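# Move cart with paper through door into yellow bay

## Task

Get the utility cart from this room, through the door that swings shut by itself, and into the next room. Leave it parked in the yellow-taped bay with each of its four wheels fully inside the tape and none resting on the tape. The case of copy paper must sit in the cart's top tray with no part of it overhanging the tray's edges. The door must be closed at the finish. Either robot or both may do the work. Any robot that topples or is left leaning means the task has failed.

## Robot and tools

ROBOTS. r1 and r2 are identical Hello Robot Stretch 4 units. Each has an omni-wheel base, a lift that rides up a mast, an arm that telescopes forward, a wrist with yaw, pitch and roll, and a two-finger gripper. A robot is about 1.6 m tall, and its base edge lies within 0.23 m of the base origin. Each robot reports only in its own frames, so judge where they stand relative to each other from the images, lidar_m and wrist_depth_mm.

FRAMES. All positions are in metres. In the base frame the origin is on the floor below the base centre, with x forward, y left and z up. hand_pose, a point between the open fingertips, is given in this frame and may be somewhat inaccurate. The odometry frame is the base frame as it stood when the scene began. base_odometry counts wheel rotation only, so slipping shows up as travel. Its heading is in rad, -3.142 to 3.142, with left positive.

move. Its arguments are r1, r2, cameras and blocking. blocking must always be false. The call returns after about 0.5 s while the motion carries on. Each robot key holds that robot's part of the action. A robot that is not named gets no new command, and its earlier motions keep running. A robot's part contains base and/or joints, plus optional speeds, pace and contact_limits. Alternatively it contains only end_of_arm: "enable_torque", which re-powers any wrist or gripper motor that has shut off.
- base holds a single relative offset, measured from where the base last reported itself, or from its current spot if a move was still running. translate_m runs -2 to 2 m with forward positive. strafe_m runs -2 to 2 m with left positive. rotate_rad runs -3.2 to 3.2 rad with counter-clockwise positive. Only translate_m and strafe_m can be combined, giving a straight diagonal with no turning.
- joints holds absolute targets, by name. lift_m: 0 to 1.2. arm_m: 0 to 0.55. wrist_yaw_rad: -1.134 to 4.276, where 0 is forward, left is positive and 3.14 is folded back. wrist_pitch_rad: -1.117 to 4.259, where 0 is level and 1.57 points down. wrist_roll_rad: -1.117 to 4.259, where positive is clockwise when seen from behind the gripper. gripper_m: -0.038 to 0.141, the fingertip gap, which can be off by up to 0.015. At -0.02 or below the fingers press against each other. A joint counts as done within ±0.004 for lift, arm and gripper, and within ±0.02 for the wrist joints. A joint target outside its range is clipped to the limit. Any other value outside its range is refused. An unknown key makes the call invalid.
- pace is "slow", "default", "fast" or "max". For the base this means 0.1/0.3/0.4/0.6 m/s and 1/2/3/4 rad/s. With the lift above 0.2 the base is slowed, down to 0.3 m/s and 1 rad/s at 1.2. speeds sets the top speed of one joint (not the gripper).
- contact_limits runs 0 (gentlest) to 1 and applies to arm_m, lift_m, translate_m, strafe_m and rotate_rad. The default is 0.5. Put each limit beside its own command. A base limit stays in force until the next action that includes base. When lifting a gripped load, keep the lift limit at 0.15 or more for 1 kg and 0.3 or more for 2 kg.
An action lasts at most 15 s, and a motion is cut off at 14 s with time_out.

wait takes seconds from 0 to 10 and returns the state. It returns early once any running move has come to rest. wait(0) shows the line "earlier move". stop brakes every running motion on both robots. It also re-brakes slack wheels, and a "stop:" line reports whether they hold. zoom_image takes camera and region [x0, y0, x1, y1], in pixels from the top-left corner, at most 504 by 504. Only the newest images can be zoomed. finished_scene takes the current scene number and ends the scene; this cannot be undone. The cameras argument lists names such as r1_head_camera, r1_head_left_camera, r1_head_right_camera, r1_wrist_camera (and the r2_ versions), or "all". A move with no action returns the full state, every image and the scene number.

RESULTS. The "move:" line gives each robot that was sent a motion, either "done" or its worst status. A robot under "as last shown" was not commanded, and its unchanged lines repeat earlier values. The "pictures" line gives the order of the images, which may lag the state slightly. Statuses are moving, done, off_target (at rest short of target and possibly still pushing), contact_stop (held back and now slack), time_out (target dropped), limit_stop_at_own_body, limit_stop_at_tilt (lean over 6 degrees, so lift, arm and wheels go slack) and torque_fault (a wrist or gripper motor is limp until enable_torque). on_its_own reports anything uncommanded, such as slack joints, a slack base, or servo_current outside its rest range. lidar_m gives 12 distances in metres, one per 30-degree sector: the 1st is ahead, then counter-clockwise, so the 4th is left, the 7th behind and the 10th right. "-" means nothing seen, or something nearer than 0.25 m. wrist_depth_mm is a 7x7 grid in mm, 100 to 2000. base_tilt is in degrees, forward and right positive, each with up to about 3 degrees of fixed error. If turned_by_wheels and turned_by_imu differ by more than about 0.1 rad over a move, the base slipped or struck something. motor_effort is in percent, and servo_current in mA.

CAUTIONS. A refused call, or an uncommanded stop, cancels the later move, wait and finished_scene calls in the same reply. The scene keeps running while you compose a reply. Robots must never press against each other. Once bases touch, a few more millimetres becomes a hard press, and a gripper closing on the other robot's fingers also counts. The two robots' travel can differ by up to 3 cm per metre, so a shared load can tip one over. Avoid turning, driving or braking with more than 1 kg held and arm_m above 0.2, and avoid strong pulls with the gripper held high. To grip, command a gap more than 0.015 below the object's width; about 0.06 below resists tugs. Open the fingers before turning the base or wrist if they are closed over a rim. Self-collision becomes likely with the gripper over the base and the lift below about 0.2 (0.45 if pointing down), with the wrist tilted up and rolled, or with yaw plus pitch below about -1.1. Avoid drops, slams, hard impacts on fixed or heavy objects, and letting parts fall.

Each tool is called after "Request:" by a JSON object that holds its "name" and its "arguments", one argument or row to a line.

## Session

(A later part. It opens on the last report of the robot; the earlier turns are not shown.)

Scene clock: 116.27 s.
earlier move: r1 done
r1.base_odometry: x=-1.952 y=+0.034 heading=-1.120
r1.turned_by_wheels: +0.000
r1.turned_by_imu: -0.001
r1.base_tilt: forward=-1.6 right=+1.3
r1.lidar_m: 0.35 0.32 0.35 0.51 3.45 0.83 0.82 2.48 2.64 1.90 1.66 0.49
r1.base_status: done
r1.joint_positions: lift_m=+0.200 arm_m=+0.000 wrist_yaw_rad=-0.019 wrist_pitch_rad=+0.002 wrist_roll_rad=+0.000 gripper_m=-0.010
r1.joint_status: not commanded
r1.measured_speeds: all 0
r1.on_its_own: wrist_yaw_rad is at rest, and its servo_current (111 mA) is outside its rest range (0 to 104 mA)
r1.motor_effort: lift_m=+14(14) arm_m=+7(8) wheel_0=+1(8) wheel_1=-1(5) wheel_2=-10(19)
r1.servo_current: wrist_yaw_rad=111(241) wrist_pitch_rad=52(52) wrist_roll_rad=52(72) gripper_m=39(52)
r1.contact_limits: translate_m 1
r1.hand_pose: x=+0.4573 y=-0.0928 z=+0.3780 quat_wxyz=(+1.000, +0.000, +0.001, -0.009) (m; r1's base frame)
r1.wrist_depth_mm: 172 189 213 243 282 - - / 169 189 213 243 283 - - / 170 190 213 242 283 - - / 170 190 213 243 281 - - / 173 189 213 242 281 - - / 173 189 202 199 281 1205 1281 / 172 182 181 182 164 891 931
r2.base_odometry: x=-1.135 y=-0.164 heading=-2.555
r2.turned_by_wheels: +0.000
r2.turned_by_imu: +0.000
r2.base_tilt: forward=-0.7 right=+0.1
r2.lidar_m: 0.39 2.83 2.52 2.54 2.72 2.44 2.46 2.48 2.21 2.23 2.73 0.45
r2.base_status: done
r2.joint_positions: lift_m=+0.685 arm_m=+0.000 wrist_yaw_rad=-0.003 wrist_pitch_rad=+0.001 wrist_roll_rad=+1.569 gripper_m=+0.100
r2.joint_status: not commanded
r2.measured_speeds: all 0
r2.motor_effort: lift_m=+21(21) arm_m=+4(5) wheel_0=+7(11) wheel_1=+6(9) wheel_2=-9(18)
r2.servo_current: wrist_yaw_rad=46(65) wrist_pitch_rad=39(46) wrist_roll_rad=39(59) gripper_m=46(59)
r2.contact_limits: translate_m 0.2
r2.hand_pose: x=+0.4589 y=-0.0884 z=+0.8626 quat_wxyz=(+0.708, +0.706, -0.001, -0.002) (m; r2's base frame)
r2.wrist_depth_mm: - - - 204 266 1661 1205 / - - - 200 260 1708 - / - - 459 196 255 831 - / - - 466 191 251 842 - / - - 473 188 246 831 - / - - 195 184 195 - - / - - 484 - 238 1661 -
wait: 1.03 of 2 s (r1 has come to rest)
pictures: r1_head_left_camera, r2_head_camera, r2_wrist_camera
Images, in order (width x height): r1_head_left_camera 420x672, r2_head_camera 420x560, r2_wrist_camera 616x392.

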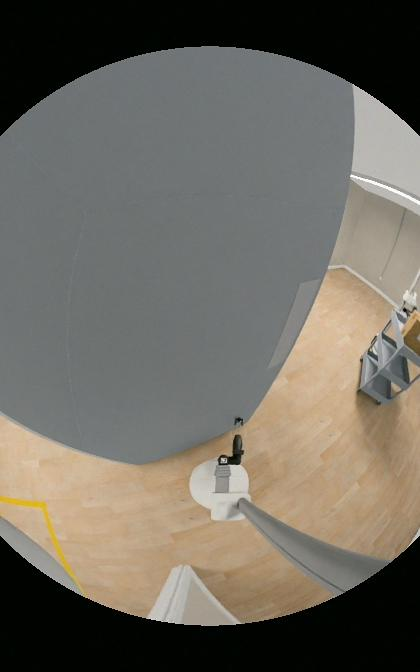

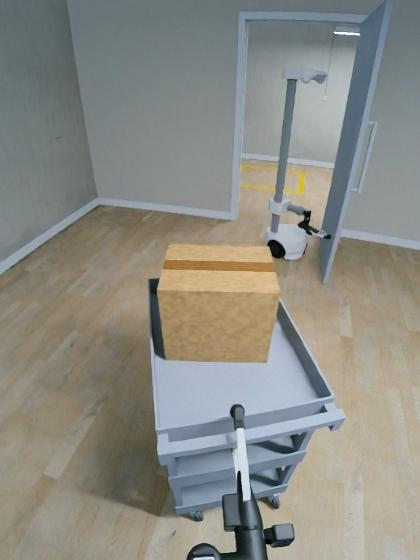

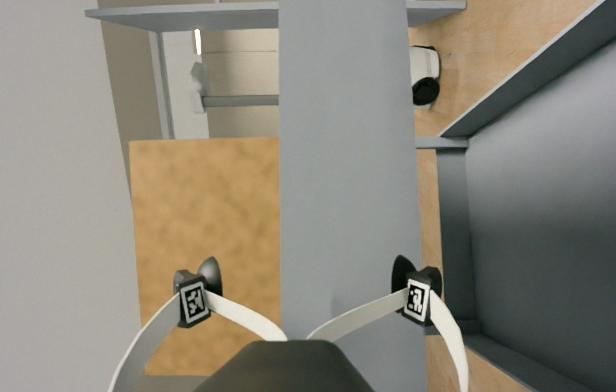

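Request:
{"name": "move", "arguments": {
  "blocking": false,
  "r1": {"base":{"translate_m":-0.06},"pace":"slow"},
  "r2": {"base":{"strafe_m":-0.025,"translate_m":0.025},"joints":{"lift_m":0.674},"pace":"slow"}
}}

Request:
{"name": "wait", "arguments": {
  "seconds": 2
}}

Request:
{"name": "wait", "arguments": {
  "seconds": 1
}}

Request:
{"name": "move", "arguments": {
  "blocking": false,
  "r1": {"base":{"rotate_rad":0.33},"pace":"slow","contact_limits":{"rotate_rad":1.0}},
  "r2": {"joints":{"gripper_m":-0.035}}
}}

Request:
{"name": "wait", "arguments": {
  "seconds": 2
}}

Request:
{"name": "wait", "arguments": {
  "seconds": 1.5,
  "cameras": ["r1_head_left_camera","r2_head_camera","r2_wrist_camera"]
}}

Scene clock: 127.87 s.
move: r1 moving; r2 moving
r1.base_odometry: x=-1.958 y=+0.046 heading=-1.121
r1.turned_by_wheels: -0.001
r1.turned_by_imu: -0.001
r1.base_tilt: forward=-1.6 right=+1.3
r1.lidar_m: 0.34 0.33 0.36 0.53 3.45 0.81 0.80 2.48 2.60 1.89 1.68 0.48
r1.base_status: translate_m moving
r1.joint_positions: lift_m=+0.200 arm_m=+0.000 wrist_yaw_rad=-0.017 wrist_pitch_rad=+0.002 wrist_roll_rad=+0.000 gripper_m=-0.010
r1.joint_status: not commanded
r1.measured_speeds: translate_m=-0.050 strafe_m=+0.000 rotate_rad=-0.002 lift_m=+0.000 arm_m=+0.000 wrist_yaw_rad=+0.000 wrist_pitch_rad=+0.000 wrist_roll_rad=+0.000
r1.motor_effort: lift_m=+14(14) arm_m=+6(7) wheel_0=-8(10) wheel_1=-4(5) wheel_2=+1(8)
r1.servo_current: wrist_yaw_rad=91(117) wrist_pitch_rad=46(52) wrist_roll_rad=39(65) gripper_m=46(52)
r1.hand_pose: x=+0.4575 y=-0.0924 z=+0.3780 quat_wxyz=(+1.000, +0.000, +0.001, -0.009) (m; r1's base frame)
r1.wrist_depth_mm: 173 189 212 242 279 - - / 170 189 212 241 279 - - / 170 189 211 241 278 - - / 171 189 213 240 279 - - / 172 190 212 241 279 1808 - / 172 189 206 200 273 1118 1308 / 172 185 179 187 262 891 946
r2.base_odometry: x=-1.148 y=-0.161 heading=-2.555
r2.turned_by_wheels: +0.000
r2.turned_by_imu: +0.000
r2.base_tilt: forward=-0.7 right=+0.1
r2.lidar_m: 0.39 2.83 2.54 2.50 2.75 2.44 2.49 2.46 2.20 2.22 2.71 0.48
r2.base_status: translate_m moving; strafe_m moving
r2.joint_positions: lift_m=+0.674 arm_m=+0.000 wrist_yaw_rad=-0.003 wrist_pitch_rad=+0.001 wrist_roll_rad=+1.569 gripper_m=+0.100
r2.joint_status: lift_m moving
r2.measured_speeds: translate_m=+0.036 strafe_m=-0.036 rotate_rad=+0.003 lift_m=+0.000 arm_m=+0.000 wrist_yaw_rad=+0.000 wrist_pitch_rad=+0.000 wrist_roll_rad=+0.000
r2.motor_effort: lift_m=+13(20) arm_m=+4(5) wheel_0=+13(13) wheel_1=-4(5) wheel_2=-13(15)
r2.servo_current: wrist_yaw_rad=46(59) wrist_pitch_rad=39(46) wrist_roll_rad=46(52) gripper_m=52(59)
r2.hand_pose: x=+0.4589 y=-0.0884 z=+0.8523 quat_wxyz=(+0.708, +0.706, -0.001, -0.002) (m; r2's base frame)
r2.wrist_depth_mm: - - - 263 267 1661 1205 / - - - 258 260 1661 - / - - - 194 256 809 - / - 466 459 191 252 854 - / - 469 462 188 245 842 - / - - 194 183 192 - - / - - 480 - - 1708 -
pictures: none

Scene clock: 128.80 s.
earlier move: r1 moving; r2 done
r1.base_odometry: x=-1.978 y=+0.088 heading=-1.121
r1.turned_by_wheels: +0.000
r1.turned_by_imu: -0.001
r1.base_tilt: forward=-1.6 right=+1.3
r1.lidar_m: 0.35 0.35 0.35 0.59 3.44 0.75 0.76 2.41 2.57 1.96 1.68 0.46
r1.base_status: translate_m moving
r1.joint_positions: lift_m=+0.200 arm_m=+0.000 wrist_yaw_rad=-0.017 wrist_pitch_rad=+0.002 wrist_roll_rad=+0.000 gripper_m=-0.010
r1.joint_status: not commanded
r1.measured_speeds: translate_m=-0.013 strafe_m=+0.000 rotate_rad=+0.000 lift_m=+0.000 arm_m=+0.000 wrist_yaw_rad=+0.000 wrist_pitch_rad=+0.000 wrist_roll_rad=+0.000
r1.motor_effort: lift_m=+14(14) arm_m=+6(7) wheel_0=-8(13) wheel_1=-3(7) wheel_2=-5(8)
r1.servo_current: wrist_yaw_rad=104(117) wrist_pitch_rad=39(52) wrist_roll_rad=59(72) gripper_m=39(52)
r1.hand_pose: x=+0.4575 y=-0.0924 z=+0.3780 quat_wxyz=(+1.000, +0.000, +0.001, -0.009) (m; r1's base frame)
r1.wrist_depth_mm: 175 190 212 237 270 307 - / 173 190 211 237 270 306 - / 175 190 211 237 270 306 - / 176 191 211 237 268 306 - / 175 190 211 237 270 312 - / 173 190 204 198 264 312 1308 / 171 187 177 182 255 306 931
r2.base_odometry: x=-1.170 y=-0.157 heading=-2.555
r2.turned_by_wheels: +0.000
r2.turned_by_imu: +0.000
r2.base_tilt: forward=-0.7 right=+0.1
r2.lidar_m: 0.37 0.38 2.53 2.51 2.79 2.45 2.48 2.45 2.19 2.22 2.65 0.42
r2.base_status: done
r2.joint_positions: lift_m=+0.674 arm_m=+0.000 wrist_yaw_rad=-0.003 wrist_pitch_rad=+0.001 wrist_roll_rad=+1.569 gripper_m=+0.100
r2.joint_status: all done
r2.measured_speeds: all 0
r2.motor_effort: lift_m=+14(20) arm_m=+4(5) wheel_0=+4(13) wheel_1=-5(6) wheel_2=-6(15)
r2.servo_current: wrist_yaw_rad=52(59) wrist_pitch_rad=39(46) wrist_roll_rad=33(59) gripper_m=46(59)
r2.hand_pose: x=+0.4590 y=-0.0883 z=+0.8522 quat_wxyz=(+0.708, +0.706, -0.001, -0.001) (m; r2's base frame)
r2.wrist_depth_mm: - - - 198 260 1661 1160 / - - - 254 255 1708 488 / - - - 248 251 778 - / - 455 449 244 246 842 - / - 462 459 185 242 831 - / - 466 195 180 191 - - / - - 473 - - 150 -
wait: 0.93 of 2 s (r2 has come to rest)
pictures: none

Scene clock: 129.20 s.
earlier move: r1 done
r1.base_odometry: x=-1.978 y=+0.088 heading=-1.121
r1.turned_by_wheels: +0.000
r1.turned_by_imu: +0.000
r1.base_tilt: forward=-1.6 right=+1.3
r1.lidar_m: 0.34 0.34 0.37 0.57 3.43 0.76 0.75 2.42 2.57 1.95 1.67 0.46
r1.base_status: done
r1.joint_positions: lift_m=+0.200 arm_m=+0.000 wrist_yaw_rad=-0.017 wrist_pitch_rad=+0.002 wrist_roll_rad=+0.000 gripper_m=-0.010
r1.joint_status: not commanded
r1.measured_speeds: all 0
r1.motor_effort: lift_m=+14(14) arm_m=+6(7) wheel_0=-8(13) wheel_1=-2(7) wheel_2=-5(8)
r1.servo_current: wrist_yaw_rad=104(117) wrist_pitch_rad=39(52) wrist_roll_rad=59(72) gripper_m=46(52)
r1.hand_pose: x=+0.4575 y=-0.0924 z=+0.3780 quat_wxyz=(+1.000, +0.000, +0.001, -0.009) (m; r1's base frame)
r1.wrist_depth_mm: 175 190 212 237 271 306 - / 173 190 211 237 271 306 - / 175 191 211 237 270 307 - / 175 191 213 237 268 304 - / 176 190 212 236 270 314 - / 170 190 206 198 265 314 1308 / 173 187 177 182 255 306 931
r2.base_odometry: x=-1.170 y=-0.157 heading=-2.555
r2.turned_by_wheels: +0.000
r2.turned_by_imu: +0.000
r2.base_tilt: forward=-0.7 right=+0.0
r2.lidar_m: 0.39 0.40 2.52 2.52 2.77 2.50 2.50 2.46 2.19 2.22 2.69 0.43
r2.base_status: done
r2.joint_positions: lift_m=+0.674 arm_m=+0.000 wrist_yaw_rad=-0.003 wrist_pitch_rad=+0.001 wrist_roll_rad=+1.569 gripper_m=+0.100
r2.joint_status: all done
r2.measured_speeds: all 0
r2.motor_effort: lift_m=+14(20) arm_m=+4(5) wheel_0=+4(13) wheel_1=-5(6) wheel_2=-6(15)
r2.servo_current: wrist_yaw_rad=46(59) wrist_pitch_rad=46(46) wrist_roll_rad=46(59) gripper_m=46(59)
r2.hand_pose: x=+0.4590 y=-0.0883 z=+0.8522 quat_wxyz=(+0.708, +0.706, -0.001, -0.001) (m; r2's base frame)
r2.wrist_depth_mm: - - - 197 260 1618 1160 / - - - 253 254 1661 492 / - - - 249 250 798 - / - 452 452 245 247 854 - / - 462 459 184 242 831 - / - 469 195 181 190 - - / - - 477 - - 150 -
wait: 0.40 of 1 s (r1 has come to rest)
pictures: none

Scene clock: 129.70 s.
move: r1 moving; r2 moving
r1.base_odometry: x=-1.979 y=+0.089 heading=-0.996
r1.turned_by_wheels: +0.125
r1.turned_by_imu: +0.124
r1.base_tilt: forward=-1.6 right=+1.3
r1.lidar_m: 0.36 0.36 0.41 0.77 3.44 0.73 0.89 2.43 2.70 1.77 1.68 0.45
r1.base_status: rotate_rad moving
r1.joint_positions: lift_m=+0.200 arm_m=+0.000 wrist_yaw_rad=-0.018 wrist_pitch_rad=+0.002 wrist_roll_rad=+0.000 gripper_m=-0.010
r1.joint_status: not commanded
r1.measured_speeds: translate_m=+0.000 strafe_m=+0.001 rotate_rad=+0.483 lift_m=+0.000 arm_m=+0.000 wrist_yaw_rad=-0.002 wrist_pitch_rad=+0.000 wrist_roll_rad=+0.000
r1.motor_effort: lift_m=+14(14) arm_m=+6(6) wheel_0=-16(17) wheel_1=-6(8) wheel_2=-20(20)
r1.servo_current: wrist_yaw_rad=85(117) wrist_pitch_rad=39(46) wrist_roll_rad=52(59) gripper_m=39(46)
r1.contact_limits: rotate_rad 1
r1.hand_pose: x=+0.4575 y=-0.0925 z=+0.3780 quat_wxyz=(+1.000, +0.000, +0.001, -0.009) (m; r1's base frame)
r1.wrist_depth_mm: 176 189 207 229 254 287 - / 176 189 207 230 253 286 - / 176 190 207 229 254 287 - / 177 190 208 228 254 285 - / 177 189 208 229 254 287 1921 / 175 190 206 197 184 287 1078 / 175 187 154 176 255 143 809
r2.base_odometry: x=-1.170 y=-0.157 heading=-2.555
r2.turned_by_wheels: +0.000
r2.turned_by_imu: +0.000
r2.base_tilt: forward=-0.7 right=+0.1
r2.lidar_m: 0.37 0.39 2.53 2.52 2.75 2.48 2.50 2.48 2.19 2.20 2.70 0.43
r2.base_status: not commanded
r2.joint_positions: lift_m=+0.674 arm_m=+0.000 wrist_yaw_rad=-0.003 wrist_pitch_rad=+0.003 wrist_roll_rad=+1.569 gripper_m=+0.083
r2.joint_status: gripper_m moving
r2.measured_speeds: translate_m=+0.000 strafe_m=+0.000 rotate_rad=+0.000 lift_m=-0.001 arm_m=+0.000 wrist_yaw_rad=+0.000 wrist_pitch_rad=+0.017 wrist_roll_rad=+0.000
r2.motor_effort: lift_m=+15(15) arm_m=+5(5) wheel_0=+3(4) wheel_1=-5(6) wheel_2=-6(6)
r2.servo_current: wrist_yaw_rad=39(52) wrist_pitch_rad=39(46) wrist_roll_rad=52(59) gripper_m=143(143)
r2.hand_pose: x=+0.4590 y=-0.0883 z=+0.8516 quat_wxyz=(+0.708, +0.706, +0.000, -0.002) (m; r2's base frame)
r2.wrist_depth_mm: - - - 257 263 1618 1118 / - - - 254 257 1661 492 / - - - 250 252 788 - / - 455 452 245 248 - - / - 462 459 241 242 - - / - 466 194 181 191 - - / - 473 473 - - 1808 -
pictures: none

Scene clock: 130.63 s.
earlier move: r1 done; r2 moving
r1.base_odometry: x=-1.979 y=+0.089 heading=-0.793
r1.turned_by_wheels: +0.203
r1.turned_by_imu: +0.203
r1.base_tilt: forward=-1.6 right=+1.3
r1.lidar_m: 0.40 0.40 0.50 3.43 3.46 0.73 1.30 2.46 3.05 1.69 2.24 0.47
r1.base_status: done
r1.joint_positions: lift_m=+0.200 arm_m=+0.000 wrist_yaw_rad=-0.018 wrist_pitch_rad=+0.002 wrist_roll_rad=+0.000 gripper_m=-0.010
r1.joint_status: not commanded
r1.measured_speeds: all 0
r1.motor_effort: lift_m=+14(14) arm_m=+6(6) wheel_0=-10(17) wheel_1=-4(8) wheel_2=-11(21)
r1.servo_current: wrist_yaw_rad=98(124) wrist_pitch_rad=39(52) wrist_roll_rad=59(65) gripper_m=39(52)
r1.contact_limits: rotate_rad 1
r1.hand_pose: x=+0.4575 y=-0.0925 z=+0.3780 quat_wxyz=(+1.000, +0.000, +0.001, -0.009) (m; r1's base frame)
r1.wrist_depth_mm: 196 206 216 232 248 265 279 / 196 206 218 231 247 264 282 / 195 206 219 232 247 264 282 / 196 206 219 233 248 264 283 / 197 206 219 232 248 266 283 / 195 207 216 198 244 267 285 / 196 204 168 185 245 271 283
r2.base_odometry: x=-1.170 y=-0.157 heading=-2.555
r2.turned_by_wheels: +0.000
r2.turned_by_imu: +0.001
r2.base_tilt: forward=-0.7 right=+0.1
r2.lidar_m: 0.37 0.40 2.53 2.53 2.78 2.48 2.46 2.48 2.21 2.21 2.71 0.44
r2.base_status: not commanded
r2.joint_positions: lift_m=+0.674 arm_m=+0.000 wrist_yaw_rad=+0.000 wrist_pitch_rad=+0.002 wrist_roll_rad=+1.569 gripper_m=-0.016
r2.joint_status: gripper_m moving
r2.measured_speeds: translate_m=+0.000 strafe_m=+0.000 rotate_rad=+0.000 lift_m=+0.000 arm_m=+0.000 wrist_yaw_rad=+0.003 wrist_pitch_rad=+0.000 wrist_roll_rad=+0.000
r2.motor_effort: lift_m=+17(18) arm_m=+4(5) wheel_0=+1(4) wheel_1=-2(6) wheel_2=+0(6)
r2.servo_current: wrist_yaw_rad=52(52) wrist_pitch_rad=33(52) wrist_roll_rad=46(59) gripper_m=299(299)
r2.hand_pose: x=+0.4592 y=-0.0875 z=+0.8516 quat_wxyz=(+0.708, +0.706, +0.001, -0.001) (m; r2's base frame)
r2.wrist_depth_mm: - - - 189 250 1756 1205 / - - - 186 246 1808 530 / - - - 183 242 778 - / - 452 449 181 240 831 - / - 462 455 179 236 831 - / - - 187 175 182 820 - / - - 473 - 230 - -
wait: 0.93 of 2 s (r1 has come to rest)
pictures: none

Scene clock: 131.23 s.
earlier move: r2 done
r1.base_odometry: x=-1.979 y=+0.089 heading=-0.793
r1.turned_by_wheels: +0.000
r1.turned_by_imu: +0.000
r1.base_tilt: forward=-1.6 right=+1.3
r1.lidar_m: 0.40 0.40 0.52 3.43 3.46 0.74 1.31 2.46 3.02 1.68 2.22 0.46
r1.base_status: done
r1.joint_positions: lift_m=+0.200 arm_m=+0.000 wrist_yaw_rad=-0.018 wrist_pitch_rad=+0.002 wrist_roll_rad=+0.000 gripper_m=-0.010
r1.joint_status: not commanded
r1.measured_speeds: all 0
r1.motor_effort: lift_m=+14(14) arm_m=+6(6) wheel_0=-10(17) wheel_1=-5(8) wheel_2=-11(21)
r1.servo_current: wrist_yaw_rad=104(124) wrist_pitch_rad=46(52) wrist_roll_rad=46(65) gripper_m=46(52)
r1.contact_limits: rotate_rad 1
r1.hand_pose: x=+0.4575 y=-0.0925 z=+0.3780 quat_wxyz=(+1.000, +0.000, +0.001, -0.009) (m; r1's base frame)
r1.wrist_depth_mm: 195 206 218 232 245 265 279 / 196 206 217 231 248 265 281 / 195 206 218 232 247 265 283 / 197 206 220 232 248 264 283 / 197 206 220 234 248 266 283 / 195 208 216 198 244 267 285 / 197 203 168 186 245 270 282
r2.base_odometry: x=-1.170 y=-0.157 heading=-2.555
r2.turned_by_wheels: +0.000
r2.turned_by_imu: +0.000
r2.base_tilt: forward=-0.7 right=+0.1
r2.lidar_m: 0.37 0.41 2.54 2.53 2.79 2.49 2.50 2.48 2.19 2.23 2.68 0.45
r2.base_status: not commanded
r2.joint_positions: lift_m=+0.674 arm_m=+0.000 wrist_yaw_rad=+0.000 wrist_pitch_rad=+0.002 wrist_roll_rad=+1.569 gripper_m=-0.033
r2.joint_status: all done
r2.measured_speeds: all 0
r2.motor_effort: lift_m=+18(18) arm_m=+4(5) wheel_0=+1(4) wheel_1=-2(6) wheel_2=+0(6)
r2.servo_current: wrist_yaw_rad=46(52) wrist_pitch_rad=33(52) wrist_roll_rad=52(59) gripper_m=124(299)
r2.hand_pose: x=+0.4592 y=-0.0875 z=+0.8516 quat_wxyz=(+0.708, +0.706, +0.001, -0.001) (m; r2's base frame)
r2.wrist_depth_mm: - - - 186 249 1708 1205 / - - - 183 243 1708 530 / - - - 180 240 798 - / - 449 442 234 236 831 - / - 452 449 174 233 820 - / - 462 185 171 178 - - / - 473 469 - 225 - -
wait: 0.60 of 1.5 s (r2 has come to rest)
pictures: r1_head_left_camera, r2_head_camera, r2_wrist_camera
Images, in order (width x height): r1_head_left_camera 420x672, r2_head_camera 420x560, r2_wrist_camera 616x392.

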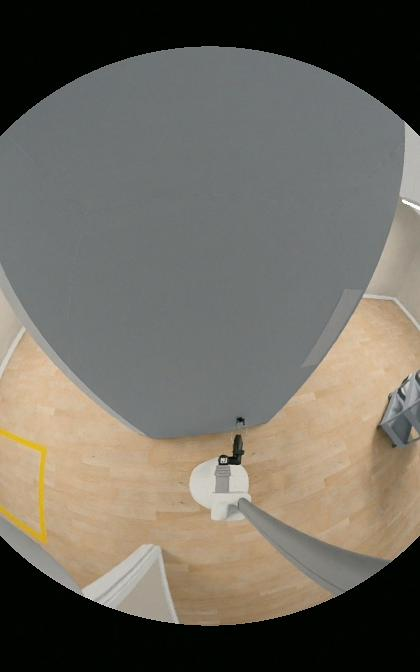

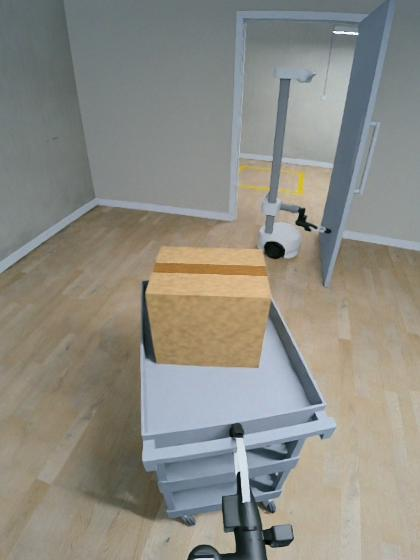

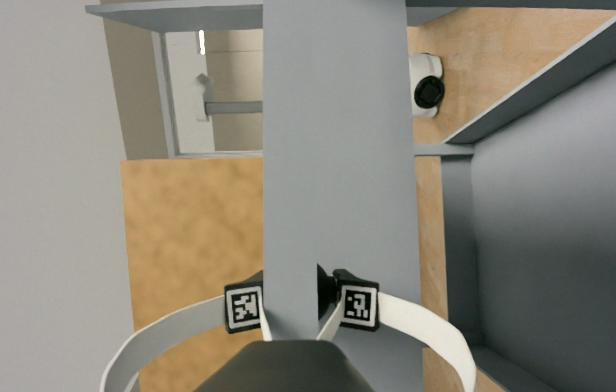

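Request:
{"name": "move", "arguments": {
  "blocking": false,
  "r1": {"base":{"strafe_m":-0.56},"joints":{"wrist_yaw_rad":1.57},"speeds":{"wrist_yaw_rad":0.32},"pace":"slow","contact_limits":{"strafe_m":1.0}}
}}

Request:
{"name": "wait", "arguments": {
  "seconds": 8,
  "cameras": ["r1_head_left_camera","r2_head_camera"]
}}

Scene clock: 139.67 s.
move: r1 moving
r1.base_odometry: x=-1.989 y=+0.078 heading=-0.795
r1.turned_by_wheels: -0.002
r1.turned_by_imu: -0.003
r1.base_tilt: forward=-1.6 right=+1.3
r1.lidar_m: 0.40 0.41 0.49 3.45 3.47 0.75 1.33 2.46 3.02 1.65 2.21 0.49
r1.base_status: strafe_m moving
r1.joint_positions: lift_m=+0.200 arm_m=+0.000 wrist_yaw_rad=+0.084 wrist_pitch_rad=+0.002 wrist_roll_rad=+0.000 gripper_m=-0.010
r1.joint_status: wrist_yaw_rad moving
r1.measured_speeds: translate_m=+0.001 strafe_m=-0.055 rotate_rad=-0.003 lift_m=+0.000 arm_m=+0.000 wrist_yaw_rad=+0.296 wrist_pitch_rad=+0.000 wrist_roll_rad=+0.000
r1.motor_effort: lift_m=+14(14) arm_m=+6(6) wheel_0=-4(9) wheel_1=-6(9) wheel_2=-11(12)
r1.servo_current: wrist_yaw_rad=650(650) wrist_pitch_rad=46(46) wrist_roll_rad=46(59) gripper_m=46(46)
r1.contact_limits: strafe_m 1
r1.hand_pose: x=+0.4654 y=-0.0628 z=+0.3780 quat_wxyz=(+0.999, +0.000, +0.001, +0.042) (m; r1's base frame)
r1.wrist_depth_mm: 202 210 218 228 239 252 260 / 202 209 218 229 239 251 262 / 201 211 220 229 240 251 263 / 201 211 220 229 240 251 260 / 202 210 220 230 240 252 263 / 202 211 217 203 184 253 265 / 204 209 165 154 241 144 264
r2: as last shown
r2.lidar_m: 0.37 0.39 2.55 2.54 2.79 2.45 2.49 2.45 2.21 2.21 2.68 0.45
r2.motor_effort: lift_m=+17(18) arm_m=+4(4) wheel_0=+0(1) wheel_1=-2(2) wheel_2=+0(1)
r2.servo_current: wrist_yaw_rad=52(52) wrist_pitch_rad=46(46) wrist_roll_rad=46(59) gripper_m=124(130)
r2.wrist_depth_mm: - - - 186 247 1708 1205 / - - - 182 243 1756 535 / - - - 180 240 809 - / - 445 442 235 236 820 - / - 459 452 174 231 820 - / - 462 185 171 178 - - / - 473 466 - 225 - -
pictures: none

Scene clock: 145.93 s.
earlier move: r1 done
r1.base_odometry: x=-2.378 y=-0.304 heading=-0.793
r1.turned_by_wheels: +0.003
r1.turned_by_imu: -0.001
r1.base_tilt: forward=-1.6 right=+1.3
r1.lidar_m: 2.39 0.29 0.40 3.98 1.15 1.32 2.33 2.38 2.94 1.13 1.27 2.66
r1.base_status: done
r1.joint_positions: lift_m=+0.200 arm_m=+0.000 wrist_yaw_rad=+1.578 wrist_pitch_rad=+0.002 wrist_roll_rad=+0.000 gripper_m=-0.010
r1.joint_status: all done
r1.measured_speeds: all 0
r1.motor_effort: lift_m=+14(14) arm_m=+5(6) wheel_0=+8(14) wheel_1=+1(10) wheel_2=-1(14)
r1.servo_current: wrist_yaw_rad=65(728) wrist_pitch_rad=39(52) wrist_roll_rad=33(72) gripper_m=39(52)
r1.contact_limits: strafe_m 1
r1.hand_pose: x=+0.2560 y=+0.2890 z=+0.3780 quat_wxyz=(+0.704, -0.001, +0.001, +0.710) (m; r1's base frame)
r1.wrist_depth_mm: - - - - 170 - - / - - - - 176 - - / - - - - 180 - - / - - - - 224 - - / - - - - 228 - - / 1499 1430 1336 202 162 - - / 1042 976 178 187 143 - -
r2.base_odometry: x=-1.170 y=-0.157 heading=-2.555
r2.turned_by_wheels: +0.000
r2.turned_by_imu: +0.001
r2.base_tilt: forward=-0.7 right=+0.1
r2.lidar_m: 0.38 0.37 2.55 2.53 2.78 2.48 2.49 2.47 2.19 2.18 2.70 0.44
r2.base_status: not commanded
r2.joint_positions: lift_m=+0.674 arm_m=+0.000 wrist_yaw_rad=+0.000 wrist_pitch_rad=+0.002 wrist_roll_rad=+1.569 gripper_m=-0.033
r2.joint_status: not commanded
r2.measured_speeds: all 0
r2.motor_effort: lift_m=+18(18) arm_m=+4(5) wheel_0=+0(1) wheel_1=-2(3) wheel_2=+0(1)
r2.servo_current: wrist_yaw_rad=52(59) wrist_pitch_rad=39(52) wrist_roll_rad=46(65) gripper_m=124(130)
r2.hand_pose: x=+0.4592 y=-0.0875 z=+0.8516 quat_wxyz=(+0.708, +0.706, +0.001, -0.001) (m; r2's base frame)
r2.wrist_depth_mm: - - - 186 247 1708 1160 / - - - 182 243 1708 530 / - - - 179 239 778 - / - 449 442 235 236 831 - / - 455 455 175 232 831 - / - 466 185 171 178 - - / - 473 466 - 224 - -
wait: 6.27 of 8 s (r1 has come to rest)
pictures: r1_head_left_camera, r2_head_camera
Images, in order (width x height): r1_head_left_camera 420x672, r2_head_camera 420x560.

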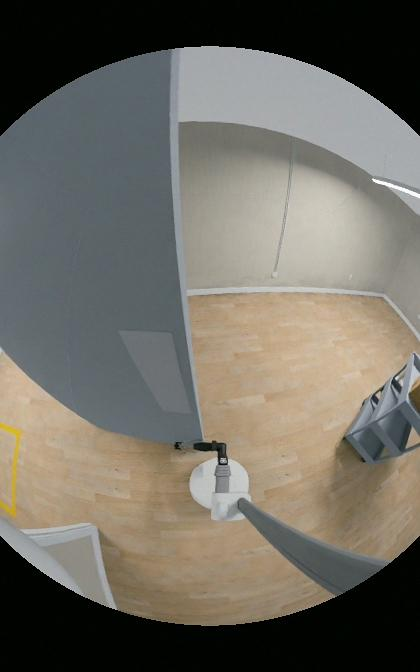

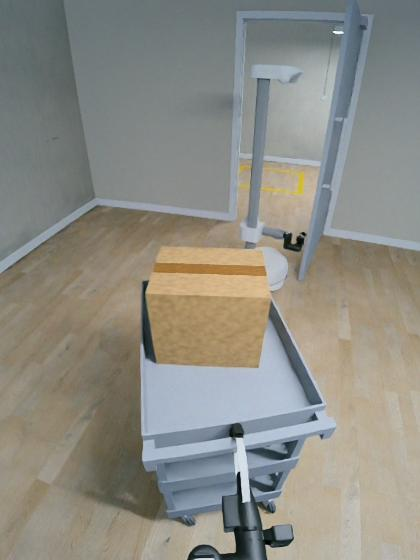

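Request:
{"name": "move", "arguments": {
  "blocking": false,
  "r1": {"base":{"translate_m":0.15},"pace":"slow"}
}}

Request:
{"name": "wait", "arguments": {
  "seconds": 4
}}

Request:
{"name": "move", "arguments": {
  "blocking": false,
  "r1": {"base":{"rotate_rad":0.785},"joints":{"wrist_yaw_rad":0.785},"speeds":{"wrist_yaw_rad":0.8},"pace":"slow"}
}}

Request:
{"name": "wait", "arguments": {
  "seconds": 3
}}

Request:
{"name": "wait", "arguments": {
  "seconds": 0.5,
  "cameras": ["r1_head_left_camera","r2_head_camera"]
}}

Scene clock: 154.10 s.
move: r1 moving
r1.base_odometry: x=-2.369 y=-0.313 heading=-0.792
r1.turned_by_wheels: +0.001
r1.turned_by_imu: +0.001
r1.base_tilt: forward=-1.6 right=+1.3
r1.lidar_m: 2.38 0.30 0.40 1.28 1.13 1.32 2.35 2.37 2.93 1.14 1.28 2.63
r1.base_status: translate_m moving
r1.joint_positions: lift_m=+0.200 arm_m=+0.000 wrist_yaw_rad=+1.578 wrist_pitch_rad=+0.002 wrist_roll_rad=+0.000 gripper_m=-0.010
r1.joint_status: not commanded
r1.measured_speeds: translate_m=+0.049 strafe_m=+0.000 rotate_rad=+0.000 lift_m=+0.000 arm_m=+0.000 wrist_yaw_rad=+0.000 wrist_pitch_rad=+0.000 wrist_roll_rad=+0.000
r1.motor_effort: lift_m=+14(14) arm_m=+5(5) wheel_0=+8(10) wheel_1=+9(9) wheel_2=-7(9)
r1.servo_current: wrist_yaw_rad=59(72) wrist_pitch_rad=39(52) wrist_roll_rad=52(59) gripper_m=46(46)
r1.hand_pose: x=+0.2560 y=+0.2890 z=+0.3780 quat_wxyz=(+0.704, -0.001, +0.001, +0.710) (m; r1's base frame)
r1.wrist_depth_mm: - - - - 166 - - / - - - - 201 - - / - - - - 173 - - / - - - - 177 - - / - - - - 216 - - / 1430 1430 1205 202 162 - - / 1042 960 181 181 142 - -
r2: as last shown
r2.turned_by_imu: +0.000
r2.base_tilt: forward=-0.7 right=+0.0
r2.lidar_m: 0.38 0.39 2.55 2.52 2.78 2.48 2.49 2.46 2.18 2.19 2.68 0.43
r2.motor_effort: lift_m=+18(18) arm_m=+4(4) wheel_0=+0(0) wheel_1=-2(2) wheel_2=+0(1)
r2.servo_current: wrist_yaw_rad=46(59) wrist_pitch_rad=46(46) wrist_roll_rad=52(52) gripper_m=124(130)
r2.wrist_depth_mm: - - - 187 248 1708 1160 / - - - 182 244 1756 535 / - - - 180 239 778 - / - 449 445 235 235 820 - / - 455 452 174 232 820 - / - 466 185 171 178 - - / - 473 473 - 225 - -
pictures: none

Scene clock: 156.37 s.
earlier move: r1 done
r1.base_odometry: x=-2.273 y=-0.411 heading=-0.792
r1.turned_by_wheels: +0.000
r1.turned_by_imu: +0.000
r1.base_tilt: forward=-1.6 right=+1.3
r1.lidar_m: 2.26 0.28 0.37 0.83 1.25 1.32 2.49 2.53 3.12 1.09 1.62 2.49
r1.base_status: done
r1.joint_positions: lift_m=+0.200 arm_m=+0.000 wrist_yaw_rad=+1.578 wrist_pitch_rad=+0.002 wrist_roll_rad=+0.000 gripper_m=-0.010
r1.joint_status: not commanded
r1.measured_speeds: all 0
r1.motor_effort: lift_m=+14(14) arm_m=+5(5) wheel_0=+7(11) wheel_1=+6(11) wheel_2=-4(11)
r1.servo_current: wrist_yaw_rad=65(85) wrist_pitch_rad=46(52) wrist_roll_rad=46(65) gripper_m=39(46)
r1.hand_pose: x=+0.2560 y=+0.2890 z=+0.3780 quat_wxyz=(+0.704, -0.001, +0.001, +0.710) (m; r1's base frame)
r1.wrist_depth_mm: - - - 320 150 - - / - - - 334 154 - - / - - - 442 141 - - / - - - 455 158 - - / - - - 357 159 - - / 1430 1430 210 201 145 - - / 1025 946 854 181 138 - -
r2.base_odometry: x=-1.170 y=-0.157 heading=-2.555
r2.turned_by_wheels: +0.000
r2.turned_by_imu: +0.000
r2.base_tilt: forward=-0.6 right=+0.1
r2.lidar_m: 0.37 0.39 2.54 2.54 2.77 2.48 2.47 2.46 2.20 2.22 2.69 0.44
r2.base_status: not commanded
r2.joint_positions: lift_m=+0.674 arm_m=+0.000 wrist_yaw_rad=+0.000 wrist_pitch_rad=+0.002 wrist_roll_rad=+1.569 gripper_m=-0.033
r2.joint_status: not commanded
r2.measured_speeds: all 0
r2.motor_effort: lift_m=+18(18) arm_m=+4(4) wheel_0=+0(1) wheel_1=-2(2) wheel_2=+0(1)
r2.servo_current: wrist_yaw_rad=39(59) wrist_pitch_rad=39(46) wrist_roll_rad=52(59) gripper_m=124(130)
r2.hand_pose: x=+0.4592 y=-0.0875 z=+0.8516 quat_wxyz=(+0.708, +0.706, +0.001, -0.001) (m; r2's base frame)
r2.wrist_depth_mm: - - - 186 248 1708 1205 / - - - 183 244 1661 535 / - - - 179 240 842 - / - 449 442 235 236 820 - / - 455 452 175 231 820 - / - 462 185 171 178 - - / - 473 466 - 224 - -
wait: 2.27 of 4 s (r1 has come to rest)
pictures: none

Scene clock: 156.87 s.
move: r1 moving
r1.base_odometry: x=-2.273 y=-0.410 heading=-0.666
r1.turned_by_wheels: +0.126
r1.turned_by_imu: +0.127
r1.base_tilt: forward=-1.6 right=+1.2
r1.lidar_m: 0.35 0.34 0.47 4.00 1.24 1.51 2.48 2.56 1.35 1.10 3.29 2.35
r1.base_status: rotate_rad moving
r1.joint_positions: lift_m=+0.200 arm_m=+0.000 wrist_yaw_rad=+1.282 wrist_pitch_rad=+0.002 wrist_roll_rad=+0.000 gripper_m=-0.010
r1.joint_status: wrist_yaw_rad moving
r1.measured_speeds: translate_m=+0.000 strafe_m=+0.000 rotate_rad=+0.480 lift_m=+0.000 arm_m=+0.000 wrist_yaw_rad=-0.839 wrist_pitch_rad=+0.000 wrist_roll_rad=+0.000
r1.motor_effort: lift_m=+14(14) arm_m=+5(5) wheel_0=+0(5) wheel_1=+2(4) wheel_2=-6(7)
r1.servo_current: wrist_yaw_rad=338(423) wrist_pitch_rad=39(52) wrist_roll_rad=46(59) gripper_m=39(46)
r1.hand_pose: x=+0.3367 y=+0.2516 z=+0.3780 quat_wxyz=(+0.801, -0.001, +0.001, +0.598) (m; r1's base frame)
r1.wrist_depth_mm: - - - 236 135 - - / - - - 264 138 - - / - - - 266 138 105 - / - - - 245 148 - - / - - - 247 141 - - / 1430 1499 208 199 141 - - / 1008 904 778 180 137 107 -
r2: as last shown
r2.base_tilt: forward=-0.7 right=+0.1
r2.lidar_m: 0.38 0.38 2.52 2.54 2.78 2.49 2.50 2.47 2.21 2.21 2.68 0.45
r2.motor_effort: lift_m=+17(18) arm_m=+4(4) wheel_0=+0(1) wheel_1=-2(2) wheel_2=+0(1)
r2.servo_current: wrist_yaw_rad=39(59) wrist_pitch_rad=39(46) wrist_roll_rad=39(59) gripper_m=130(130)
r2.wrist_depth_mm: - - - 186 249 1756 1160 / - - - 182 243 1618 535 / - - - 180 240 842 - / - 445 442 235 236 831 - / - 455 452 175 232 820 - / - 462 185 171 178 - - / - 469 469 - 225 - -
pictures: none

Scene clock: 158.43 s.
earlier move: r1 done
r1.base_odometry: x=-2.273 y=-0.410 heading=-0.007
r1.turned_by_wheels: +0.659
r1.turned_by_imu: +0.664
r1.base_tilt: forward=-1.6 right=+1.3
r1.lidar_m: 0.27 0.47 4.00 1.24 1.70 2.45 2.66 1.21 1.14 2.97 2.27 0.27
r1.base_status: done
r1.joint_positions: lift_m=+0.200 arm_m=+0.000 wrist_yaw_rad=+0.793 wrist_pitch_rad=+0.002 wrist_roll_rad=+0.000 gripper_m=-0.010
r1.joint_status: all done
r1.measured_speeds: all 0
r1.motor_effort: lift_m=+14(14) arm_m=+5(5) wheel_0=+3(8) wheel_1=+0(4) wheel_2=-2(9)
r1.servo_current: wrist_yaw_rad=65(423) wrist_pitch_rad=39(52) wrist_roll_rad=39(65) gripper_m=39(52)
r1.hand_pose: x=+0.4355 y=+0.1441 z=+0.3780 quat_wxyz=(+0.922, +0.000, +0.001, +0.386) (m; r1's base frame)
r1.wrist_depth_mm: - - - - 141 - - / - - - - 161 - - / - - - - 146 - - / - - - - 167 - - / - - - 480 169 - - / 1430 1430 1182 202 160 - - / 1025 960 181 180 137 - -
r2.base_odometry: x=-1.170 y=-0.157 heading=-2.555
r2.turned_by_wheels: +0.000
r2.turned_by_imu: +0.000
r2.base_tilt: forward=-0.7 right=+0.1
r2.lidar_m: 0.36 0.38 2.54 2.51 2.77 2.48 2.51 2.48 2.19 2.22 2.71 0.44
r2.base_status: not commanded
r2.joint_positions: lift_m=+0.674 arm_m=+0.000 wrist_yaw_rad=+0.000 wrist_pitch_rad=+0.002 wrist_roll_rad=+1.569 gripper_m=-0.033
r2.joint_status: not commanded
r2.measured_speeds: all 0
r2.motor_effort: lift_m=+18(18) arm_m=+4(4) wheel_0=+0(1) wheel_1=-2(3) wheel_2=+0(1)
r2.servo_current: wrist_yaw_rad=52(59) wrist_pitch_rad=39(46) wrist_roll_rad=46(59) gripper_m=130(130)
r2.hand_pose: x=+0.4592 y=-0.0875 z=+0.8516 quat_wxyz=(+0.708, +0.706, +0.001, -0.001) (m; r2's base frame)
r2.wrist_depth_mm: - - - 186 248 1708 1182 / - - - 182 243 1661 530 / - - - 180 240 809 - / - 445 442 235 236 831 - / - 455 449 175 233 820 - / - 462 185 171 178 - - / - 469 466 - 225 - -
wait: 1.57 of 3 s (r1 has come to rest)
pictures: none

Scene clock: 158.93 s.
r1.base_odometry: x=-2.273 y=-0.410 heading=-0.007
r1.turned_by_wheels: +0.000
r1.turned_by_imu: +0.000
r1.base_tilt: forward=-1.6 right=+1.2
r1.lidar_m: 0.28 0.45 4.00 1.24 1.72 2.46 2.64 1.20 1.14 2.92 2.26 0.27
r1.base_status: done
r1.joint_positions: lift_m=+0.200 arm_m=+0.000 wrist_yaw_rad=+0.793 wrist_pitch_rad=+0.002 wrist_roll_rad=+0.000 gripper_m=-0.010
r1.joint_status: all done
r1.measured_speeds: all 0
r1.motor_effort: lift_m=+14(14) arm_m=+5(5) wheel_0=+4(8) wheel_1=+0(4) wheel_2=-2(9)
r1.servo_current: wrist_yaw_rad=72(423) wrist_pitch_rad=52(52) wrist_roll_rad=46(65) gripper_m=46(52)
r1.hand_pose: x=+0.4355 y=+0.1441 z=+0.3780 quat_wxyz=(+0.922, +0.000, +0.001, +0.386) (m; r1's base frame)
r1.wrist_depth_mm: - - - - 141 - - / - - - - 161 - - / - - - - 146 - - / - - - - 166 - - / - - - 480 169 - - / 1464 1430 1229 202 152 - - / 1008 976 181 181 137 - -
r2.base_odometry: x=-1.170 y=-0.157 heading=-2.555
r2.turned_by_wheels: +0.000
r2.turned_by_imu: +0.000
r2.base_tilt: forward=-0.6 right=+0.0
r2.lidar_m: 0.37 0.38 2.54 2.55 2.79 2.47 2.50 2.43 2.19 2.18 2.68 0.44
r2.base_status: not commanded
r2.joint_positions: lift_m=+0.674 arm_m=+0.000 wrist_yaw_rad=+0.000 wrist_pitch_rad=+0.002 wrist_roll_rad=+1.569 gripper_m=-0.033
r2.joint_status: not commanded
r2.measured_speeds: all 0
r2.motor_effort: lift_m=+18(18) arm_m=+4(4) wheel_0=+0(1) wheel_1=-2(3) wheel_2=+1(1)
r2.servo_current: wrist_yaw_rad=46(59) wrist_pitch_rad=46(46) wrist_roll_rad=39(59) gripper_m=124(130)
r2.hand_pose: x=+0.4592 y=-0.0875 z=+0.8516 quat_wxyz=(+0.708, +0.706, +0.001, -0.001) (m; r2's base frame)
r2.wrist_depth_mm: - - - 186 248 1708 1205 / - - - 182 243 1618 530 / - - - 180 239 809 - / - 452 449 236 235 831 - / - 455 452 175 232 809 - / - 466 185 171 178 - - / - 473 466 - 225 - -
wait: 0.50 s; at rest by 0.27 s
pictures: r1_head_left_camera, r2_head_camera
Images, in order (width x height): r1_head_left_camera 420x672, r2_head_camera 420x560.

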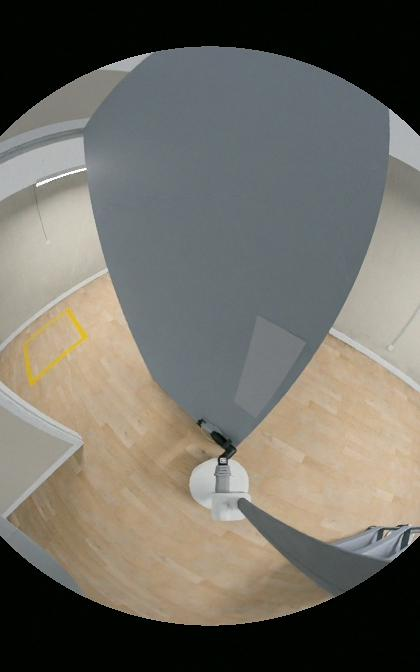

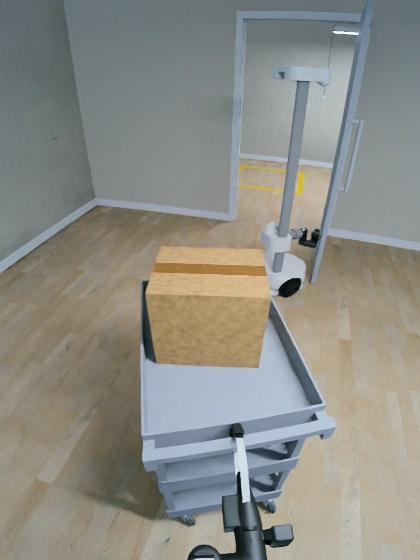

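Request:
{"name": "move", "arguments": {
  "blocking": false,
  "r1": {"base":{"translate_m":-0.05,"strafe_m":-0.16},"pace":"slow"}
}}

Request:
{"name": "wait", "arguments": {
  "seconds": 4,
  "cameras": ["r1_head_left_camera"]
}}

Scene clock: 164.03 s.
move: r1 moving
r1.base_odometry: x=-2.277 y=-0.422 heading=-0.006
r1.turned_by_wheels: +0.001
r1.turned_by_imu: +0.001
r1.base_tilt: forward=-1.6 right=+1.3
r1.lidar_m: 0.27 0.46 4.02 1.22 1.75 2.48 2.68 1.19 1.11 2.92 2.29 0.27
r1.base_status: translate_m moving; strafe_m moving
r1.joint_positions: lift_m=+0.200 arm_m=+0.000 wrist_yaw_rad=+0.793 wrist_pitch_rad=+0.002 wrist_roll_rad=+0.000 gripper_m=-0.010
r1.joint_status: not commanded
r1.measured_speeds: translate_m=-0.015 strafe_m=-0.047 rotate_rad=-0.002 lift_m=+0.000 arm_m=+0.000 wrist_yaw_rad=+0.000 wrist_pitch_rad=+0.000 wrist_roll_rad=+0.000
r1.motor_effort: lift_m=+14(14) arm_m=+5(5) wheel_0=+13(15) wheel_1=-3(6) wheel_2=+5(5)
r1.servo_current: wrist_yaw_rad=59(78) wrist_pitch_rad=39(46) wrist_roll_rad=52(59) gripper_m=46(46)
r1.hand_pose: x=+0.4355 y=+0.1441 z=+0.3780 quat_wxyz=(+0.922, +0.000, +0.001, +0.386) (m; r1's base frame)
r1.wrist_depth_mm: - - - - 141 - - / - - - - 160 - - / - - - - 145 - - / - - - - 166 - - / - - - 484 169 - - / 1464 1430 1205 202 151 - - / 1042 960 186 180 136 - -
r2: as last shown
r2.base_tilt: forward=-0.7 right=+0.1
r2.lidar_m: 0.36 0.40 2.55 2.55 2.75 2.48 2.50 2.47 2.17 2.21 2.69 0.43
r2.motor_effort: lift_m=+18(18) arm_m=+4(4) wheel_0=+0(1) wheel_1=-2(2) wheel_2=+1(1)
r2.servo_current: wrist_yaw_rad=46(59) wrist_pitch_rad=39(46) wrist_roll_rad=46(59) gripper_m=124(130)
r2.wrist_depth_mm: - - - 186 248 1708 1182 / - - - 183 244 1661 535 / - - - 179 240 809 - / - 445 445 235 236 831 - / - 459 449 175 232 820 - / - 462 185 171 178 - - / - 469 469 - 224 - -
pictures: none

Scene clock: 166.47 s.
earlier move: r1 done
r1.base_odometry: x=-2.324 y=-0.570 heading=-0.006
r1.turned_by_wheels: +0.000
r1.turned_by_imu: +0.000
r1.base_tilt: forward=-1.6 right=+1.2
r1.lidar_m: 0.36 0.43 4.17 1.40 1.95 2.52 2.75 1.00 1.00 2.86 2.22 2.18
r1.base_status: done
r1.joint_positions: lift_m=+0.200 arm_m=+0.000 wrist_yaw_rad=+0.793 wrist_pitch_rad=+0.002 wrist_roll_rad=+0.000 gripper_m=-0.010
r1.joint_status: not commanded
r1.measured_speeds: all 0
r1.motor_effort: lift_m=+14(14) arm_m=+5(5) wheel_0=+10(18) wheel_1=+0(6) wheel_2=+3(6)
r1.servo_current: wrist_yaw_rad=46(78) wrist_pitch_rad=39(52) wrist_roll_rad=52(72) gripper_m=39(52)
r1.hand_pose: x=+0.4355 y=+0.1441 z=+0.3780 quat_wxyz=(+0.922, +0.000, +0.001, +0.386) (m; r1's base frame)
r1.wrist_depth_mm: - - - 359 135 - - / - - - 373 150 - - / - - - 379 139 - - / - - - 392 154 - - / - - - 325 156 - - / 1430 1430 211 200 143 - - / 1025 960 187 182 138 - -
r2.base_odometry: x=-1.170 y=-0.157 heading=-2.555
r2.turned_by_wheels: +0.000
r2.turned_by_imu: +0.000
r2.base_tilt: forward=-0.6 right=+0.0
r2.lidar_m: 0.38 0.39 2.54 2.54 2.77 2.48 2.50 2.49 2.16 2.23 2.68 0.45
r2.base_status: not commanded
r2.joint_positions: lift_m=+0.674 arm_m=+0.000 wrist_yaw_rad=+0.000 wrist_pitch_rad=+0.002 wrist_roll_rad=+1.569 gripper_m=-0.033
r2.joint_status: not commanded
r2.measured_speeds: all 0
r2.motor_effort: lift_m=+17(18) arm_m=+4(4) wheel_0=+0(1) wheel_1=-2(2) wheel_2=+0(1)
r2.servo_current: wrist_yaw_rad=46(59) wrist_pitch_rad=33(46) wrist_roll_rad=46(59) gripper_m=124(130)
r2.hand_pose: x=+0.4592 y=-0.0875 z=+0.8516 quat_wxyz=(+0.708, +0.706, +0.001, -0.001) (m; r2's base frame)
r2.wrist_depth_mm: - - - 186 248 1576 1182 / - - - 182 243 1499 535 / - - - 180 239 809 - / - 449 445 236 236 820 - / - 459 449 175 232 820 - / - 462 185 171 178 - - / - 473 466 - 225 - -
wait: 2.43 of 4 s (r1 has come to rest)
pictures: r1_head_left_camera
Images, in order (width x height): r1_head_left_camera 420x672.

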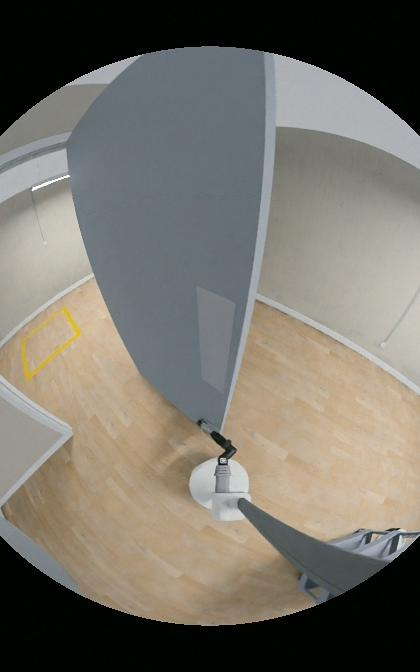

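Request:
{"name": "move", "arguments": {
  "blocking": false,
  "r1": {"base":{"rotate_rad":0.785},"joints":{"wrist_yaw_rad":0.0},"speeds":{"wrist_yaw_rad":0.8},"pace":"slow"}
}}

Request:
{"name": "wait", "arguments": {
  "seconds": 3
}}

Request:
{"name": "wait", "arguments": {
  "seconds": 0.7,
  "cameras": ["r1_head_left_camera","r2_head_camera"]
}}

Scene clock: 171.30 s.
move: r1 moving
r1.base_odometry: x=-2.324 y=-0.570 heading=+0.120
r1.turned_by_wheels: +0.126
r1.turned_by_imu: +0.127
r1.base_tilt: forward=-1.6 right=+1.3
r1.lidar_m: 0.37 0.56 1.41 1.35 2.35 2.51 2.89 0.96 1.15 2.61 2.20 2.17
r1.base_status: rotate_rad moving
r1.joint_positions: lift_m=+0.200 arm_m=+0.000 wrist_yaw_rad=+0.498 wrist_pitch_rad=+0.002 wrist_roll_rad=+0.000 gripper_m=-0.010
r1.joint_status: wrist_yaw_rad moving
r1.measured_speeds: translate_m=-0.001 strafe_m=+0.000 rotate_rad=+0.489 lift_m=+0.000 arm_m=+0.000 wrist_yaw_rad=-0.821 wrist_pitch_rad=+0.000 wrist_roll_rad=+0.000
r1.motor_effort: lift_m=+14(14) arm_m=+5(5) wheel_0=+2(6) wheel_1=+0(4) wheel_2=-2(5)
r1.servo_current: wrist_yaw_rad=345(390) wrist_pitch_rad=39(52) wrist_roll_rad=52(52) gripper_m=39(46)
r1.hand_pose: x=+0.4659 y=+0.0610 z=+0.3780 quat_wxyz=(+0.969, +0.000, +0.001, +0.246) (m; r1's base frame)
r1.wrist_depth_mm: - - - 243 133 113 - / - - - 247 151 - - / - - - 249 144 110 - / - - - 253 145 - - / - - - 254 155 106 - / 1430 1430 190 199 147 111 - / 1008 904 185 182 138 112 -
r2: as last shown
r2.base_tilt: forward=-0.7 right=+0.0
r2.lidar_m: 0.37 0.39 2.53 2.54 2.82 2.48 2.49 2.44 2.21 2.20 2.68 0.44
r2.motor_effort: lift_m=+18(18) arm_m=+4(4) wheel_0=+0(1) wheel_1=-2(2) wheel_2=+1(1)
r2.servo_current: wrist_yaw_rad=52(52) wrist_pitch_rad=46(46) wrist_roll_rad=46(59) gripper_m=124(130)
r2.wrist_depth_mm: - - - 186 249 1618 1205 / - - - 182 243 1499 530 / - - - 180 239 798 - / - 452 442 234 236 842 - / - 455 452 175 232 820 - / - 462 185 172 178 - - / - 473 466 - 225 - -
pictures: none

Scene clock: 172.87 s.
earlier move: r1 done
r1.base_odometry: x=-2.324 y=-0.570 heading=+0.779
r1.turned_by_wheels: +0.659
r1.turned_by_imu: +0.664
r1.base_tilt: forward=-1.6 right=+1.3
r1.lidar_m: 0.44 1.39 1.53 2.52 2.56 3.12 0.98 1.60 2.46 2.17 2.15 0.28
r1.base_status: done
r1.joint_positions: lift_m=+0.200 arm_m=+0.000 wrist_yaw_rad=+0.006 wrist_pitch_rad=+0.002 wrist_roll_rad=+0.000 gripper_m=-0.010
r1.joint_status: all done
r1.measured_speeds: all 0
r1.motor_effort: lift_m=+14(14) arm_m=+4(5) wheel_0=+5(8) wheel_1=-1(5) wheel_2=+1(6)
r1.servo_current: wrist_yaw_rad=59(390) wrist_pitch_rad=39(52) wrist_roll_rad=52(65) gripper_m=46(46)
r1.hand_pose: x=+0.4597 y=-0.0858 z=+0.3780 quat_wxyz=(+1.000, +0.000, +0.001, +0.003) (m; r1's base frame)
r1.wrist_depth_mm: - - - - 153 - - / - - - - 156 - - / - - - - 158 - - / - - - - 161 - - / - - - - 189 - - / 1464 1499 1281 201 154 - - / 1025 976 178 186 143 - -
r2.base_odometry: x=-1.170 y=-0.157 heading=-2.555
r2.turned_by_wheels: +0.000
r2.turned_by_imu: +0.000
r2.base_tilt: forward=-0.7 right=+0.1
r2.lidar_m: 0.39 0.36 2.55 2.54 2.80 2.48 2.50 2.47 2.20 2.20 2.70 0.44
r2.base_status: not commanded
r2.joint_positions: lift_m=+0.674 arm_m=+0.000 wrist_yaw_rad=+0.000 wrist_pitch_rad=+0.002 wrist_roll_rad=+1.569 gripper_m=-0.033
r2.joint_status: not commanded
r2.measured_speeds: all 0
r2.motor_effort: lift_m=+17(18) arm_m=+4(4) wheel_0=+0(1) wheel_1=-2(2) wheel_2=+1(1)
r2.servo_current: wrist_yaw_rad=46(59) wrist_pitch_rad=39(46) wrist_roll_rad=46(59) gripper_m=130(130)
r2.hand_pose: x=+0.4592 y=-0.0875 z=+0.8516 quat_wxyz=(+0.708, +0.706, +0.001, -0.001) (m; r2's base frame)
r2.wrist_depth_mm: - - - 186 247 1537 1205 / - - - 182 243 1464 535 / - - - 179 238 809 - / - 445 442 235 236 831 - / - 452 449 174 233 820 - / - 459 185 171 178 - - / - 469 466 - 225 - -
wait: 1.57 of 3 s (r1 has come to rest)
pictures: none

Scene clock: 173.57 s.
r1.base_odometry: x=-2.324 y=-0.570 heading=+0.779
r1.turned_by_wheels: +0.000
r1.turned_by_imu: +0.000
r1.base_tilt: forward=-1.6 right=+1.3
r1.lidar_m: 0.45 1.39 1.53 2.53 2.56 3.12 0.96 1.59 2.45 2.17 2.16 0.26
r1.base_status: done
r1.joint_positions: lift_m=+0.200 arm_m=+0.000 wrist_yaw_rad=+0.006 wrist_pitch_rad=+0.002 wrist_roll_rad=+0.000 gripper_m=-0.010
r1.joint_status: all done
r1.measured_speeds: all 0
r1.motor_effort: lift_m=+14(14) arm_m=+4(5) wheel_0=+5(8) wheel_1=-1(5) wheel_2=+1(6)
r1.servo_current: wrist_yaw_rad=46(390) wrist_pitch_rad=46(52) wrist_roll_rad=59(65) gripper_m=39(46)
r1.hand_pose: x=+0.4597 y=-0.0858 z=+0.3780 quat_wxyz=(+1.000, +0.000, +0.001, +0.003) (m; r1's base frame)
r1.wrist_depth_mm: - - - - 152 - - / - - - - 156 - - / - - - - 158 - - / - - - - 185 - - / - - - - 189 - - / 1464 1430 1308 202 163 - - / 1008 991 178 392 144 - -
r2.base_odometry: x=-1.170 y=-0.157 heading=-2.555
r2.turned_by_wheels: +0.000
r2.turned_by_imu: +0.000
r2.base_tilt: forward=-0.6 right=+0.1
r2.lidar_m: 0.38 0.38 2.52 2.55 2.76 2.47 2.49 2.48 2.21 2.22 2.66 0.44
r2.base_status: not commanded
r2.joint_positions: lift_m=+0.674 arm_m=+0.000 wrist_yaw_rad=+0.000 wrist_pitch_rad=+0.002 wrist_roll_rad=+1.569 gripper_m=-0.033
r2.joint_status: not commanded
r2.measured_speeds: all 0
r2.motor_effort: lift_m=+18(18) arm_m=+4(4) wheel_0=+0(1) wheel_1=-2(2) wheel_2=+0(1)
r2.servo_current: wrist_yaw_rad=52(59) wrist_pitch_rad=39(46) wrist_roll_rad=46(59) gripper_m=124(130)
r2.hand_pose: x=+0.4592 y=-0.0875 z=+0.8516 quat_wxyz=(+0.708, +0.706, +0.001, -0.001) (m; r2's base frame)
r2.wrist_depth_mm: - - - 186 248 1499 1182 / - - - 182 243 1537 535 / - - - 180 239 809 - / - 449 445 235 235 842 - / - 452 445 175 232 820 - / - 462 185 171 178 - - / - 473 469 - 226 - -
wait: 0.70 s; at rest by 0.27 s
pictures: r1_head_left_camera, r2_head_camera
Images, in order (width x height): r1_head_left_camera 420x672, r2_head_camera 420x560.

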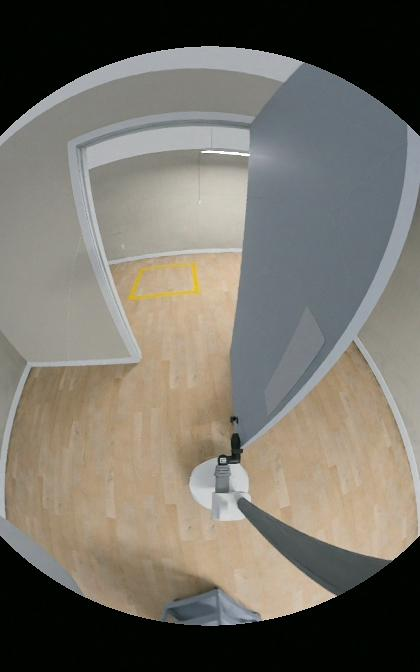

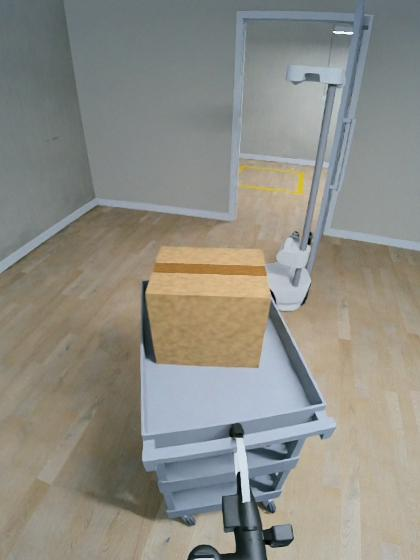

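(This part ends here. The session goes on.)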